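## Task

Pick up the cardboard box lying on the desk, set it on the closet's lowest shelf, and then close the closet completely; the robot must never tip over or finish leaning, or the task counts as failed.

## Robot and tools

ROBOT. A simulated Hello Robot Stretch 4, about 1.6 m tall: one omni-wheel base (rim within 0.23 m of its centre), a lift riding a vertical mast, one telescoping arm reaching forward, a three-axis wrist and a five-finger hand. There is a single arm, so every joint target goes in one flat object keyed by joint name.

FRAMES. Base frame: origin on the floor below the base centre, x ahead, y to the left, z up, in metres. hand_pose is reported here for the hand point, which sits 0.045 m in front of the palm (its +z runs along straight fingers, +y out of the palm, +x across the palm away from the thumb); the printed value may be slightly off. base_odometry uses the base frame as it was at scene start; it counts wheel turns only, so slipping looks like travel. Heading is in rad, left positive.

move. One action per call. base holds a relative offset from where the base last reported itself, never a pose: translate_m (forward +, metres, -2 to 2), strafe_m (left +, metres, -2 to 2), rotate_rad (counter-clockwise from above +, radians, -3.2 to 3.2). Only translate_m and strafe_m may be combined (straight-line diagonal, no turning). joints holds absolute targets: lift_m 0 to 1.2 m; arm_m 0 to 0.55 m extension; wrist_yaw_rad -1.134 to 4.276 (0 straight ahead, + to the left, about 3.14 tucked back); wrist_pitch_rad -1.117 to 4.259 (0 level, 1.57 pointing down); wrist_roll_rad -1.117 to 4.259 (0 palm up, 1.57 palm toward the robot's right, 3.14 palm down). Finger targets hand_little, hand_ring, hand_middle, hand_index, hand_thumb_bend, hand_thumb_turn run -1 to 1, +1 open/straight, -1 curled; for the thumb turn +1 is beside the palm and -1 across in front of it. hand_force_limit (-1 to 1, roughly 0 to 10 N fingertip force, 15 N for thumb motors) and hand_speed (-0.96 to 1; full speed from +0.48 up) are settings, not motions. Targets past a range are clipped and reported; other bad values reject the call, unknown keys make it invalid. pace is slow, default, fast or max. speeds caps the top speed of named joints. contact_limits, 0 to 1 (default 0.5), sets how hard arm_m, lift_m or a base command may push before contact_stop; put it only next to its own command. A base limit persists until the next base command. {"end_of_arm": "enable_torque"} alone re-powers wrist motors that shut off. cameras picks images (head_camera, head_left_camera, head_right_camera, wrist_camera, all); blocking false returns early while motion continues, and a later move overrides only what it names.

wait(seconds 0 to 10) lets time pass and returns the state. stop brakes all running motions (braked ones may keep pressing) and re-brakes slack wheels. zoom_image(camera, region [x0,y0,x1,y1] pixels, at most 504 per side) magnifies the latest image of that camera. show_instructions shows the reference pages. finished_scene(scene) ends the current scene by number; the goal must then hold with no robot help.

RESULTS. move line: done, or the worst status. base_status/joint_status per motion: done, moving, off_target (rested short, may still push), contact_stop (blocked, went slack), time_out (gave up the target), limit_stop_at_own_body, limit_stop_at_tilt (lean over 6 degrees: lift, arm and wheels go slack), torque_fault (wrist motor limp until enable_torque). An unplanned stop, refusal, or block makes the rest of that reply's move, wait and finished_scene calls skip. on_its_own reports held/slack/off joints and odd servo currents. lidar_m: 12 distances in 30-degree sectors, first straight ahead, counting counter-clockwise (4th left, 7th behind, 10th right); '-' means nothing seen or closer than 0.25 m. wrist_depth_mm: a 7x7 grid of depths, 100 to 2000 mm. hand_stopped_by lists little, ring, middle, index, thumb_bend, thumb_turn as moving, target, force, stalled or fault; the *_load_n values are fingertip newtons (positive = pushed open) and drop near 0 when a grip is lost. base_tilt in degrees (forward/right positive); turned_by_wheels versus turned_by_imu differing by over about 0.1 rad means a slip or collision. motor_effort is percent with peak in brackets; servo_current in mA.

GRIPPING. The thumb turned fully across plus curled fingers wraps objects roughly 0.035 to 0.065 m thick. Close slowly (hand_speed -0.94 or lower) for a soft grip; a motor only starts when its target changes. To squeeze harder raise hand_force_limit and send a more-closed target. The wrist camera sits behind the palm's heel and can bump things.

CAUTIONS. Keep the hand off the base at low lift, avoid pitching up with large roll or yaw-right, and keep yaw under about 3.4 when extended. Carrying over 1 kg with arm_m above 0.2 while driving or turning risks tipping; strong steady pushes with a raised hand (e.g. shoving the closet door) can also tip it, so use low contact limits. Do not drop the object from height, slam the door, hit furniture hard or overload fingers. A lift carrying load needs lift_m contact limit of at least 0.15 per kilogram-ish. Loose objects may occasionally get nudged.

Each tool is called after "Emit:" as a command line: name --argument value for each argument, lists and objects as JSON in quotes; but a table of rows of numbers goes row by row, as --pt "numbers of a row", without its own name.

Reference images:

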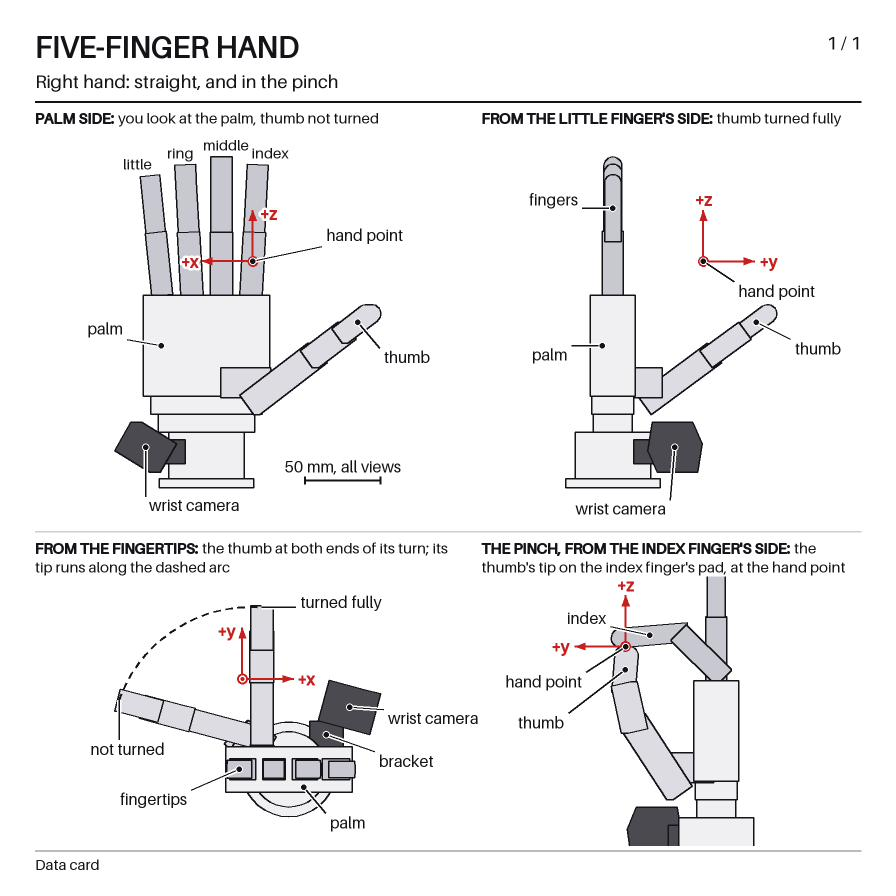

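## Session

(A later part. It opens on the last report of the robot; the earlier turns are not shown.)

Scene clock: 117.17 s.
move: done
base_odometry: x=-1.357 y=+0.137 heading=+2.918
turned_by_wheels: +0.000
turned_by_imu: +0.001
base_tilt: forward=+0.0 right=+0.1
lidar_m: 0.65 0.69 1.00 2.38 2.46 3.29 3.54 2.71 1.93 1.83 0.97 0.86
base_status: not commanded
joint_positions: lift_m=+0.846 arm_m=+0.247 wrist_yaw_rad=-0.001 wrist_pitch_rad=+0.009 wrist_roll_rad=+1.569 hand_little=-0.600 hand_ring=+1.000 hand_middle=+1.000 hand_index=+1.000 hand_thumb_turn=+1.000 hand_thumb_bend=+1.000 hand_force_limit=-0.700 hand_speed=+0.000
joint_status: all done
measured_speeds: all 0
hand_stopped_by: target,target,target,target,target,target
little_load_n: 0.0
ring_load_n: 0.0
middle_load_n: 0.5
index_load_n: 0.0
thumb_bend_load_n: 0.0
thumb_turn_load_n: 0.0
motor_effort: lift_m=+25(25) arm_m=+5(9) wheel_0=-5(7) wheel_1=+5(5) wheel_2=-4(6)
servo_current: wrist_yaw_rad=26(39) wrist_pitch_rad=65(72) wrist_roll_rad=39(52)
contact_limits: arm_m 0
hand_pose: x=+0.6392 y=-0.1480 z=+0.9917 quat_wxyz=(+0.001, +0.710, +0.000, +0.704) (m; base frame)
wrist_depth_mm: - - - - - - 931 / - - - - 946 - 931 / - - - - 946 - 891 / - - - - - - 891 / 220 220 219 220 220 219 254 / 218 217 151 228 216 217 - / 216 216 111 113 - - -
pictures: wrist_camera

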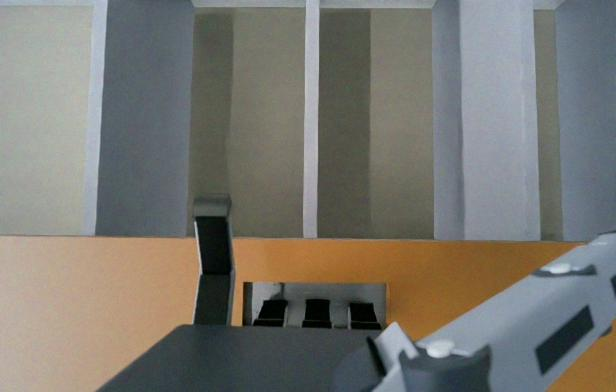

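Emit:
move --base '{"strafe_m": -0.43}' --pace "slow" --contact_limits '{"strafe_m": 0.2}' --cameras '["wrist_camera"]'

Emit:
move --base '{"strafe_m": -0.048}' --pace "slow" --contact_limits '{"strafe_m": 0.1}' --cameras '["wrist_camera"]'

Emit:
zoom_image --camera "wrist_camera" --region '[200, 200, 420, 350]'

Scene clock: 123.57 s.
move: done
base_odometry: x=-1.262 y=+0.556 heading=+2.918
turned_by_wheels: +0.000
turned_by_imu: +0.004
base_tilt: forward=+0.0 right=+0.1
lidar_m: 0.65 0.70 0.99 2.79 2.86 3.60 3.51 2.04 1.44 1.40 1.45 0.65
base_status: done
joint_positions: lift_m=+0.846 arm_m=+0.247 wrist_yaw_rad=+0.003 wrist_pitch_rad=+0.009 wrist_roll_rad=+1.569 hand_little=-0.600 hand_ring=+1.000 hand_middle=+1.000 hand_index=+1.000 hand_thumb_turn=+1.000 hand_thumb_bend=+1.000 hand_force_limit=-0.700 hand_speed=+0.000
joint_status: not commanded
measured_speeds: all 0
hand_stopped_by: target,target,target,target,target,target
little_load_n: 0.0
ring_load_n: 0.0
middle_load_n: 0.0
index_load_n: 0.0
thumb_bend_load_n: 0.0
thumb_turn_load_n: 0.0
motor_effort: lift_m=+25(25) arm_m=+4(5) wheel_0=+8(19) wheel_1=-7(10) wheel_2=+1(3)
servo_current: wrist_yaw_rad=33(46) wrist_pitch_rad=59(72) wrist_roll_rad=46(52)
contact_limits: arm_m 0; strafe_m 0.2
hand_pose: x=+0.6399 y=-0.1471 z=+0.9917 quat_wxyz=(+0.000, +0.710, +0.002, +0.704) (m; base frame)
wrist_depth_mm: 222 220 221 220 220 220 220 / 220 - 220 220 218 218 - / - - - - - - - / 282 272 214 250 242 233 230 / 229 229 158 229 228 228 - / 227 228 151 227 227 226 - / 225 225 111 113 - - -
pictures: wrist_camera

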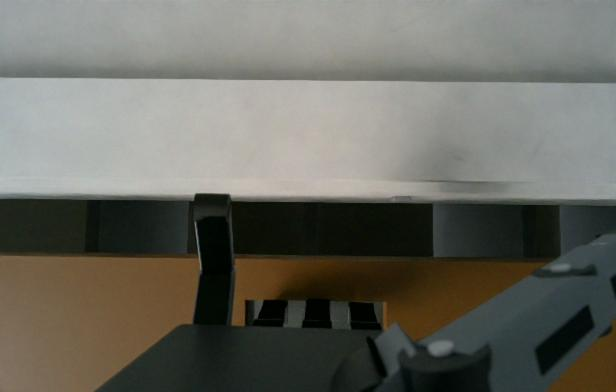

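Scene clock: 125.20 s.
move: done
base_odometry: x=-1.252 y=+0.602 heading=+2.919
turned_by_wheels: +0.001
turned_by_imu: +0.002
base_tilt: forward=+0.0 right=+0.1
lidar_m: 0.66 0.70 1.01 2.83 2.96 3.58 3.50 2.00 1.42 1.34 1.41 0.67
base_status: done
joint_positions: lift_m=+0.846 arm_m=+0.247 wrist_yaw_rad=+0.003 wrist_pitch_rad=+0.009 wrist_roll_rad=+1.569 hand_little=-0.600 hand_ring=+1.000 hand_middle=+1.000 hand_index=+1.000 hand_thumb_turn=+1.000 hand_thumb_bend=+1.000 hand_force_limit=-0.700 hand_speed=+0.000
joint_status: not commanded
measured_speeds: all 0
hand_stopped_by: target,target,target,target,target,target
little_load_n: 0.0
ring_load_n: 0.0
middle_load_n: 0.5
index_load_n: 0.0
thumb_bend_load_n: 0.0
thumb_turn_load_n: 0.0
motor_effort: lift_m=+25(25) arm_m=+4(4) wheel_0=+11(21) wheel_1=-3(10) wheel_2=+0(1)
servo_current: wrist_yaw_rad=33(39) wrist_pitch_rad=65(72) wrist_roll_rad=33(59)
contact_limits: arm_m 0; strafe_m 0.1
hand_pose: x=+0.6399 y=-0.1471 z=+0.9918 quat_wxyz=(+0.000, +0.710, +0.002, +0.704) (m; base frame)
wrist_depth_mm: 221 221 220 220 220 220 220 / 219 219 219 218 218 217 217 / 217 216 216 216 215 215 215 / - - - - - - - / 230 - 154 - - - - / 229 229 151 229 228 229 - / 227 227 111 113 - - -
pictures: wrist_camera

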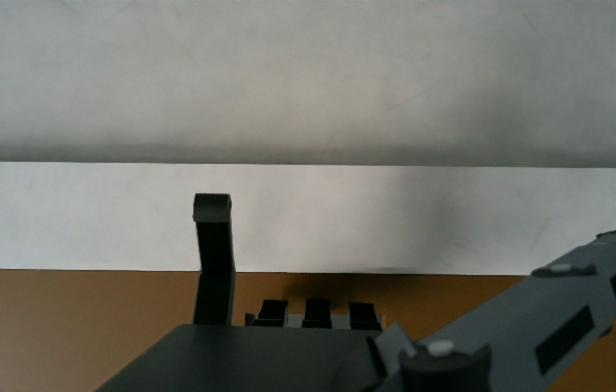

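Scaled by 2.291.

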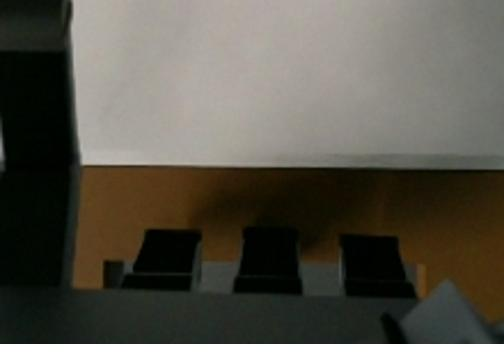

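Emit:
move --joints '{"arm_m": 0.225}'

Emit:
move --base '{"strafe_m": 0.018}' --pace "slow"

Emit:
move --joints '{"arm_m": 0.25}' --contact_limits '{"arm_m": 0.0}' --pace "slow" --cameras '["head_camera", "wrist_camera"]'

Emit:
zoom_image --camera "wrist_camera" --region '[200, 200, 420, 350]'

Scene clock: 127.07 s.
move: done
base_odometry: x=-1.252 y=+0.602 heading=+2.919
turned_by_wheels: +0.000
turned_by_imu: +0.000
base_tilt: forward=+0.0 right=+0.1
lidar_m: 0.67 0.69 1.02 2.84 2.93 3.58 3.52 1.99 1.44 1.35 1.39 0.69
base_status: not commanded
joint_positions: lift_m=+0.846 arm_m=+0.225 wrist_yaw_rad=+0.002 wrist_pitch_rad=+0.009 wrist_roll_rad=+1.569 hand_little=-0.600 hand_ring=+1.000 hand_middle=+1.000 hand_index=+1.000 hand_thumb_turn=+1.000 hand_thumb_bend=+1.000 hand_force_limit=-0.700 hand_speed=+0.000
joint_status: all done
measured_speeds: all 0
hand_stopped_by: target,target,target,target,target,target
little_load_n: 0.0
ring_load_n: 0.0
middle_load_n: 0.0
index_load_n: 0.0
thumb_bend_load_n: 0.5
thumb_turn_load_n: 0.0
motor_effort: lift_m=+25(25) arm_m=-4(9) wheel_0=+8(11) wheel_1=-3(3) wheel_2=+1(1)
servo_current: wrist_yaw_rad=26(39) wrist_pitch_rad=65(65) wrist_roll_rad=46(52)
contact_limits: strafe_m 0.1
hand_pose: x=+0.6175 y=-0.1472 z=+0.9918 quat_wxyz=(+0.000, +0.710, +0.002, +0.704) (m; base frame)
wrist_depth_mm: 247 246 245 246 245 245 245 / 244 243 243 243 242 242 241 / - - - - - - - / - - - - - - - / 253 - 154 - - - - / 251 251 151 251 251 251 - / 249 249 111 113 - - -
pictures: none

Scene clock: 128.13 s.
move: done
base_odometry: x=-1.256 y=+0.585 heading=+2.919
turned_by_wheels: +0.000
turned_by_imu: +0.000
base_tilt: forward=+0.0 right=+0.1
lidar_m: 0.66 0.68 1.01 2.80 2.95 3.59 3.51 2.03 1.43 1.35 1.43 0.69
base_status: done
joint_positions: lift_m=+0.846 arm_m=+0.225 wrist_yaw_rad=+0.002 wrist_pitch_rad=+0.009 wrist_roll_rad=+1.569 hand_little=-0.600 hand_ring=+1.000 hand_middle=+1.000 hand_index=+1.000 hand_thumb_turn=+1.000 hand_thumb_bend=+1.000 hand_force_limit=-0.700 hand_speed=+0.000
joint_status: not commanded
measured_speeds: all 0
hand_stopped_by: target,target,target,target,target,target
little_load_n: 0.0
ring_load_n: 0.0
middle_load_n: 0.5
index_load_n: 0.0
thumb_bend_load_n: 0.0
thumb_turn_load_n: 0.0
motor_effort: lift_m=+25(25) arm_m=-5(5) wheel_0=-6(10) wheel_1=+5(9) wheel_2=+0(2)
servo_current: wrist_yaw_rad=39(39) wrist_pitch_rad=46(65) wrist_roll_rad=39(52)
hand_pose: x=+0.6175 y=-0.1472 z=+0.9918 quat_wxyz=(+0.000, +0.710, +0.002, +0.704) (m; base frame)
wrist_depth_mm: 244 243 243 242 242 242 241 / 241 241 241 240 240 240 240 / - - - - - - - / - - - - - - - / 252 252 251 252 251 251 250 / 250 250 151 260 249 250 - / 248 247 111 113 - - -
pictures: none

Scene clock: 129.40 s.
move: done
base_odometry: x=-1.256 y=+0.585 heading=+2.919
turned_by_wheels: +0.000
turned_by_imu: +0.001
base_tilt: forward=+0.0 right=+0.1
lidar_m: 0.66 0.69 1.00 2.81 2.92 3.57 3.51 2.02 1.44 1.37 1.42 0.69
base_status: not commanded
joint_positions: lift_m=+0.846 arm_m=+0.250 wrist_yaw_rad=+0.002 wrist_pitch_rad=+0.009 wrist_roll_rad=+1.569 hand_little=-0.600 hand_ring=+1.000 hand_middle=+1.000 hand_index=+1.000 hand_thumb_turn=+1.000 hand_thumb_bend=+1.000 hand_force_limit=-0.700 hand_speed=+0.000
joint_status: all done
measured_speeds: all 0
hand_stopped_by: target,target,target,target,target,target
little_load_n: 0.0
ring_load_n: 0.0
middle_load_n: 0.0
index_load_n: 0.0
thumb_bend_load_n: 0.0
thumb_turn_load_n: 0.0
motor_effort: lift_m=+25(25) arm_m=+4(8) wheel_0=-6(6) wheel_1=+5(5) wheel_2=+0(1)
servo_current: wrist_yaw_rad=33(39) wrist_pitch_rad=52(65) wrist_roll_rad=39(52)
contact_limits: arm_m 0
hand_pose: x=+0.6423 y=-0.1472 z=+0.9918 quat_wxyz=(+0.000, +0.710, +0.002, +0.704) (m; base frame)
wrist_depth_mm: 218 218 217 217 216 216 216 / 216 216 215 215 215 214 213 / 214 215 213 213 213 213 - / - - - - - - - / 228 228 158 227 227 226 226 / 225 225 151 226 224 224 - / 224 224 111 113 - - -
pictures: head_camera, wrist_camera

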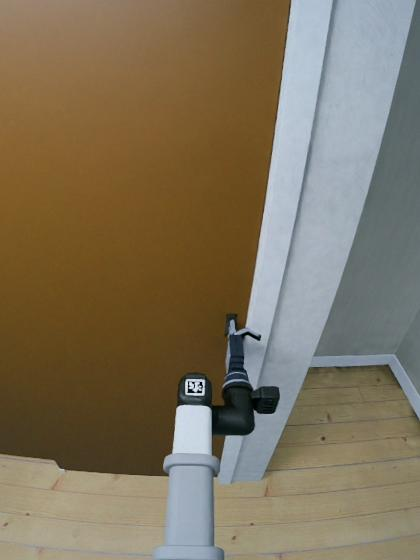

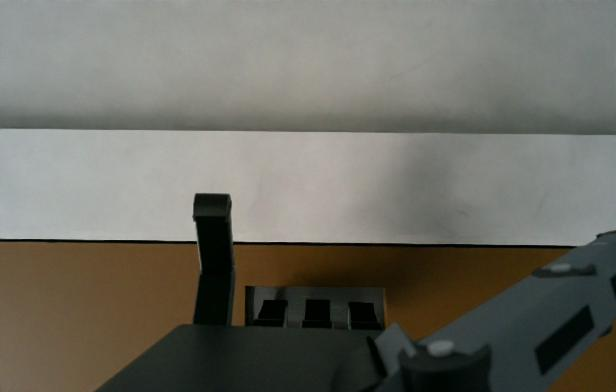

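Scaled by 2.291.

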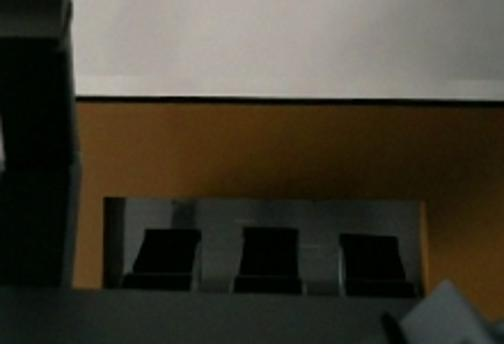

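Emit:
move --joints '{"arm_m": 0.2565}' --contact_limits '{"arm_m": 0.0}' --pace "slow"

Emit:
move --base '{"strafe_m": -0.014}' --pace "slow" --contact_limits '{"strafe_m": 0.1}' --cameras '["head_camera", "wrist_camera"]'

Emit:
zoom_image --camera "wrist_camera" --region '[200, 200, 420, 350]'

Scene clock: 130.93 s.
move: done
base_odometry: x=-1.256 y=+0.585 heading=+2.919
turned_by_wheels: +0.000
turned_by_imu: +0.001
base_tilt: forward=+0.0 right=+0.1
lidar_m: 0.66 0.70 1.00 2.81 2.93 3.56 3.52 2.03 1.41 1.35 1.43 0.67
base_status: not commanded
joint_positions: lift_m=+0.846 arm_m=+0.256 wrist_yaw_rad=+0.002 wrist_pitch_rad=+0.009 wrist_roll_rad=+1.569 hand_little=-0.600 hand_ring=+1.000 hand_middle=+1.000 hand_index=+1.000 hand_thumb_turn=+1.000 hand_thumb_bend=+1.000 hand_force_limit=-0.700 hand_speed=+0.000
joint_status: all done
measured_speeds: all 0
hand_stopped_by: target,target,target,target,target,target
little_load_n: 0.0
ring_load_n: 0.0
middle_load_n: 0.0
index_load_n: 0.0
thumb_bend_load_n: 0.0
thumb_turn_load_n: 0.0
motor_effort: lift_m=+25(25) arm_m=+4(11) wheel_0=-6(6) wheel_1=+5(5) wheel_2=+1(1)
servo_current: wrist_yaw_rad=33(39) wrist_pitch_rad=52(65) wrist_roll_rad=39(65)
contact_limits: arm_m 0
hand_pose: x=+0.6488 y=-0.1472 z=+0.9918 quat_wxyz=(+0.000, +0.710, +0.002, +0.704) (m; base frame)
wrist_depth_mm: 212 211 211 211 211 210 209 / 209 209 208 208 208 208 208 / - - - 207 207 206 - / - - - - - - - / 221 220 203 220 220 220 220 / 220 220 151 219 218 219 - / 217 217 111 113 - - -
pictures: none

Scene clock: 131.93 s.
move: done
base_odometry: x=-1.253 y=+0.598 heading=+2.920
turned_by_wheels: +0.001
turned_by_imu: +0.002
base_tilt: forward=+0.0 right=+0.1
lidar_m: 0.67 0.70 1.01 2.84 2.93 3.59 3.52 2.00 1.41 1.36 1.42 0.69
base_status: done
joint_positions: lift_m=+0.846 arm_m=+0.256 wrist_yaw_rad=+0.004 wrist_pitch_rad=+0.009 wrist_roll_rad=+1.569 hand_little=-0.600 hand_ring=+1.000 hand_middle=+1.000 hand_index=+1.000 hand_thumb_turn=+1.000 hand_thumb_bend=+1.000 hand_force_limit=-0.700 hand_speed=+0.000
joint_status: not commanded
measured_speeds: all 0
hand_stopped_by: target,target,target,target,target,target
little_load_n: 0.0
ring_load_n: 1.0
middle_load_n: 0.5
index_load_n: 0.0
thumb_bend_load_n: 0.0
thumb_turn_load_n: 0.0
motor_effort: lift_m=+25(25) arm_m=+4(4) wheel_0=+16(17) wheel_1=-3(10) wheel_2=+0(2)
servo_current: wrist_yaw_rad=46(46) wrist_pitch_rad=52(85) wrist_roll_rad=52(52)
contact_limits: arm_m 0; strafe_m 0.1
hand_pose: x=+0.6491 y=-0.1467 z=+0.9918 quat_wxyz=(-0.001, +0.710, +0.002, +0.704) (m; base frame)
wrist_depth_mm: 208 208 208 208 208 208 207 / 207 207 206 206 206 206 205 / 206 205 205 205 204 204 204 / - - - - - - - / 220 220 158 219 219 219 - / 219 219 151 219 218 218 - / 217 216 111 113 - - -
pictures: head_camera, wrist_camera

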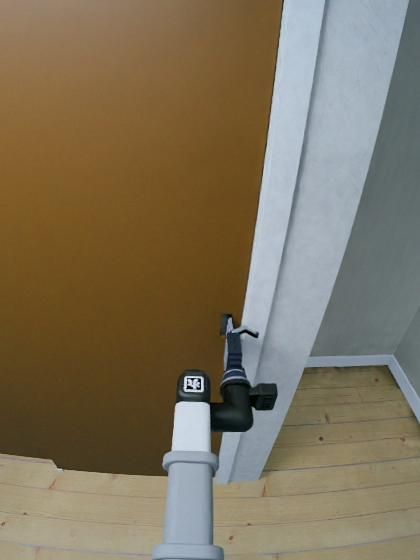

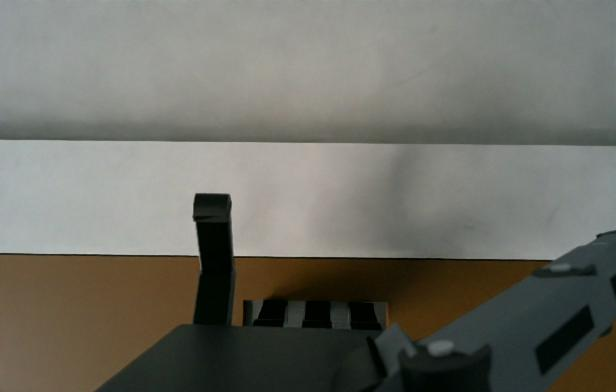

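Scaled by 2.291.

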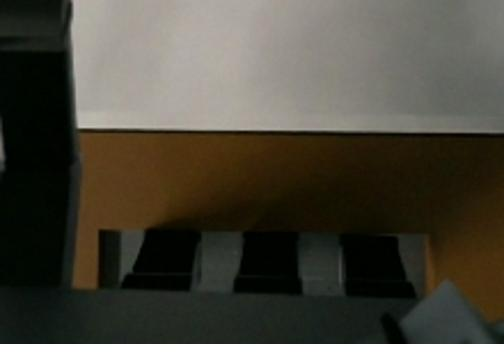

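Emit:
move --base '{"strafe_m": -0.008}' --pace "slow" --contact_limits '{"strafe_m": 0.1}' --cameras '["wrist_camera"]'

Scene clock: 133.17 s.
move: contact_stop
base_odometry: x=-1.250 y=+0.603 heading=+2.930
turned_by_wheels: +0.010
turned_by_imu: +0.010
base_tilt: forward=+0.0 right=+0.1
lidar_m: 0.65 0.70 1.04 2.86 2.97 3.60 3.05 2.00 1.40 1.33 1.41 0.71
base_status: strafe_m contact_stop (by the wheels' count: -0.005 of -0.008)
joint_positions: lift_m=+0.846 arm_m=+0.256 wrist_yaw_rad=+0.007 wrist_pitch_rad=+0.009 wrist_roll_rad=+1.569 hand_little=-0.600 hand_ring=+1.000 hand_middle=+1.000 hand_index=+1.000 hand_thumb_turn=+1.000 hand_thumb_bend=+1.000 hand_force_limit=-0.700 hand_speed=+0.000
joint_status: not commanded
measured_speeds: all 0
hand_stopped_by: target,target,target,target,target,target
little_load_n: 0.0
ring_load_n: 0.5
middle_load_n: 0.5
index_load_n: 0.0
thumb_bend_load_n: 0.0
thumb_turn_load_n: 0.0
on_its_own: the wheels are slack since a contact_stop
motor_effort: lift_m=+25(25) arm_m=+4(4) wheel_0=+0(20) wheel_1=+0(7) wheel_2=+0(2)
servo_current: wrist_yaw_rad=39(46) wrist_pitch_rad=65(65) wrist_roll_rad=39(52)
contact_limits: arm_m 0; strafe_m 0.1
hand_pose: x=+0.6496 y=-0.1461 z=+0.9918 quat_wxyz=(-0.002, +0.710, +0.003, +0.704) (m; base frame)
wrist_depth_mm: 208 208 208 207 206 206 206 / 207 206 206 206 206 205 204 / 206 206 205 204 204 204 204 / - - - - - - - / 220 220 158 220 219 219 - / 219 220 151 219 218 218 - / 218 217 111 113 - - -
pictures: wrist_camera

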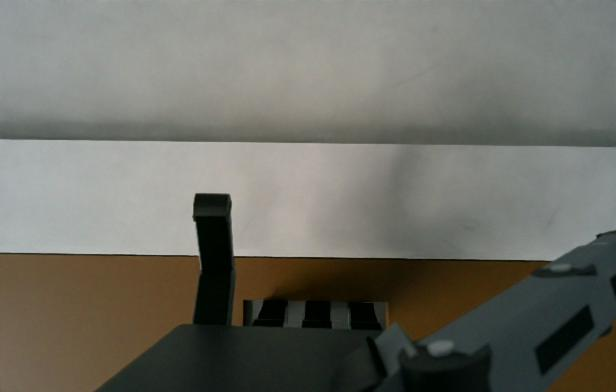

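Closed against the stop. Relax and retract, then finish.

Emit:
move --base '{"strafe_m": 0.006}' --pace "slow"

Emit:
move --joints '{"arm_m": 0.17}' --speeds '{"arm_m": 0.15}' --cameras '["head_camera", "wrist_camera"]'

Scene clock: 134.50 s.
move: done
base_odometry: x=-1.251 y=+0.597 heading=+2.930
turned_by_wheels: +0.000
turned_by_imu: +0.000
base_tilt: forward=+0.0 right=+0.1
lidar_m: 0.66 0.69 1.04 2.84 2.94 3.59 3.49 2.00 1.42 1.35 1.41 0.68
base_status: done
joint_positions: lift_m=+0.846 arm_m=+0.256 wrist_yaw_rad=+0.003 wrist_pitch_rad=+0.009 wrist_roll_rad=+1.569 hand_little=-0.600 hand_ring=+1.000 hand_middle=+1.000 hand_index=+1.000 hand_thumb_turn=+1.000 hand_thumb_bend=+1.000 hand_force_limit=-0.700 hand_speed=+0.000
joint_status: not commanded
measured_speeds: all 0
hand_stopped_by: target,target,target,target,target,target
little_load_n: 0.0
ring_load_n: 0.0
middle_load_n: 0.0
index_load_n: 0.0
thumb_bend_load_n: 0.0
thumb_turn_load_n: 0.0
motor_effort: lift_m=+25(25) arm_m=+4(4) wheel_0=-7(13) wheel_1=+6(11) wheel_2=+0(1)
servo_current: wrist_yaw_rad=26(46) wrist_pitch_rad=52(59) wrist_roll_rad=39(52)
contact_limits: arm_m 0
hand_pose: x=+0.6489 y=-0.1471 z=+0.9918 quat_wxyz=(+0.000, +0.710, +0.002, +0.704) (m; base frame)
wrist_depth_mm: 210 210 209 209 209 208 208 / 208 208 208 207 207 207 206 / 208 207 206 206 206 206 205 / - - - - - - - / 221 221 158 220 220 220 - / 220 220 151 220 219 219 - / 218 218 111 113 - - -
pictures: none

Scene clock: 135.73 s.
move: done
base_odometry: x=-1.251 y=+0.597 heading=+2.930
turned_by_wheels: +0.000
turned_by_imu: +0.000
base_tilt: forward=+0.0 right=+0.1
lidar_m: 0.65 0.71 1.02 2.83 2.95 3.60 3.49 1.99 1.43 1.35 1.42 0.69
base_status: not commanded
joint_positions: lift_m=+0.846 arm_m=+0.170 wrist_yaw_rad=+0.002 wrist_pitch_rad=+0.009 wrist_roll_rad=+1.569 hand_little=-0.600 hand_ring=+1.000 hand_middle=+1.000 hand_index=+1.000 hand_thumb_turn=+1.000 hand_thumb_bend=+1.000 hand_force_limit=-0.700 hand_speed=+0.000
joint_status: all done
measured_speeds: all 0
hand_stopped_by: target,target,target,target,target,target
little_load_n: 0.0
ring_load_n: 0.0
middle_load_n: 0.0
index_load_n: 0.0
thumb_bend_load_n: 0.0
thumb_turn_load_n: 0.0
motor_effort: lift_m=+25(25) arm_m=-4(9) wheel_0=-7(7) wheel_1=+6(6) wheel_2=+0(1)
servo_current: wrist_yaw_rad=33(39) wrist_pitch_rad=59(72) wrist_roll_rad=46(52)
hand_pose: x=+0.5625 y=-0.1472 z=+0.9918 quat_wxyz=(+0.000, +0.710, +0.002, +0.704) (m; base frame)
wrist_depth_mm: 304 303 304 303 303 303 301 / 301 301 301 300 300 298 298 / - - - - 298 297 297 / - - - - - - - / 310 309 158 307 307 307 - / 306 306 151 317 304 306 - / 304 303 111 113 - - -
pictures: head_camera, wrist_camera

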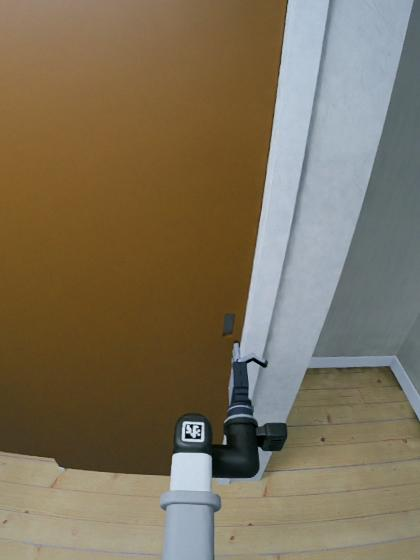

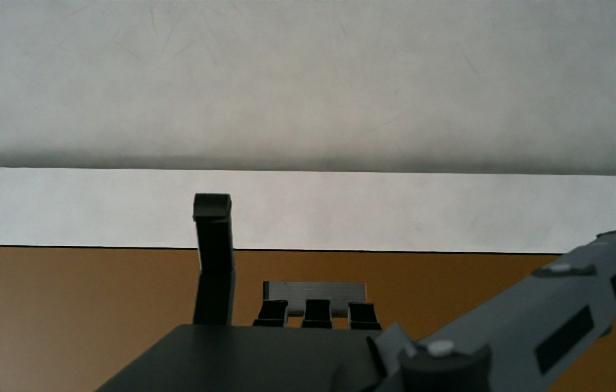

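Emit:
finished_scene --scene 2

The scene is finished: the task was done.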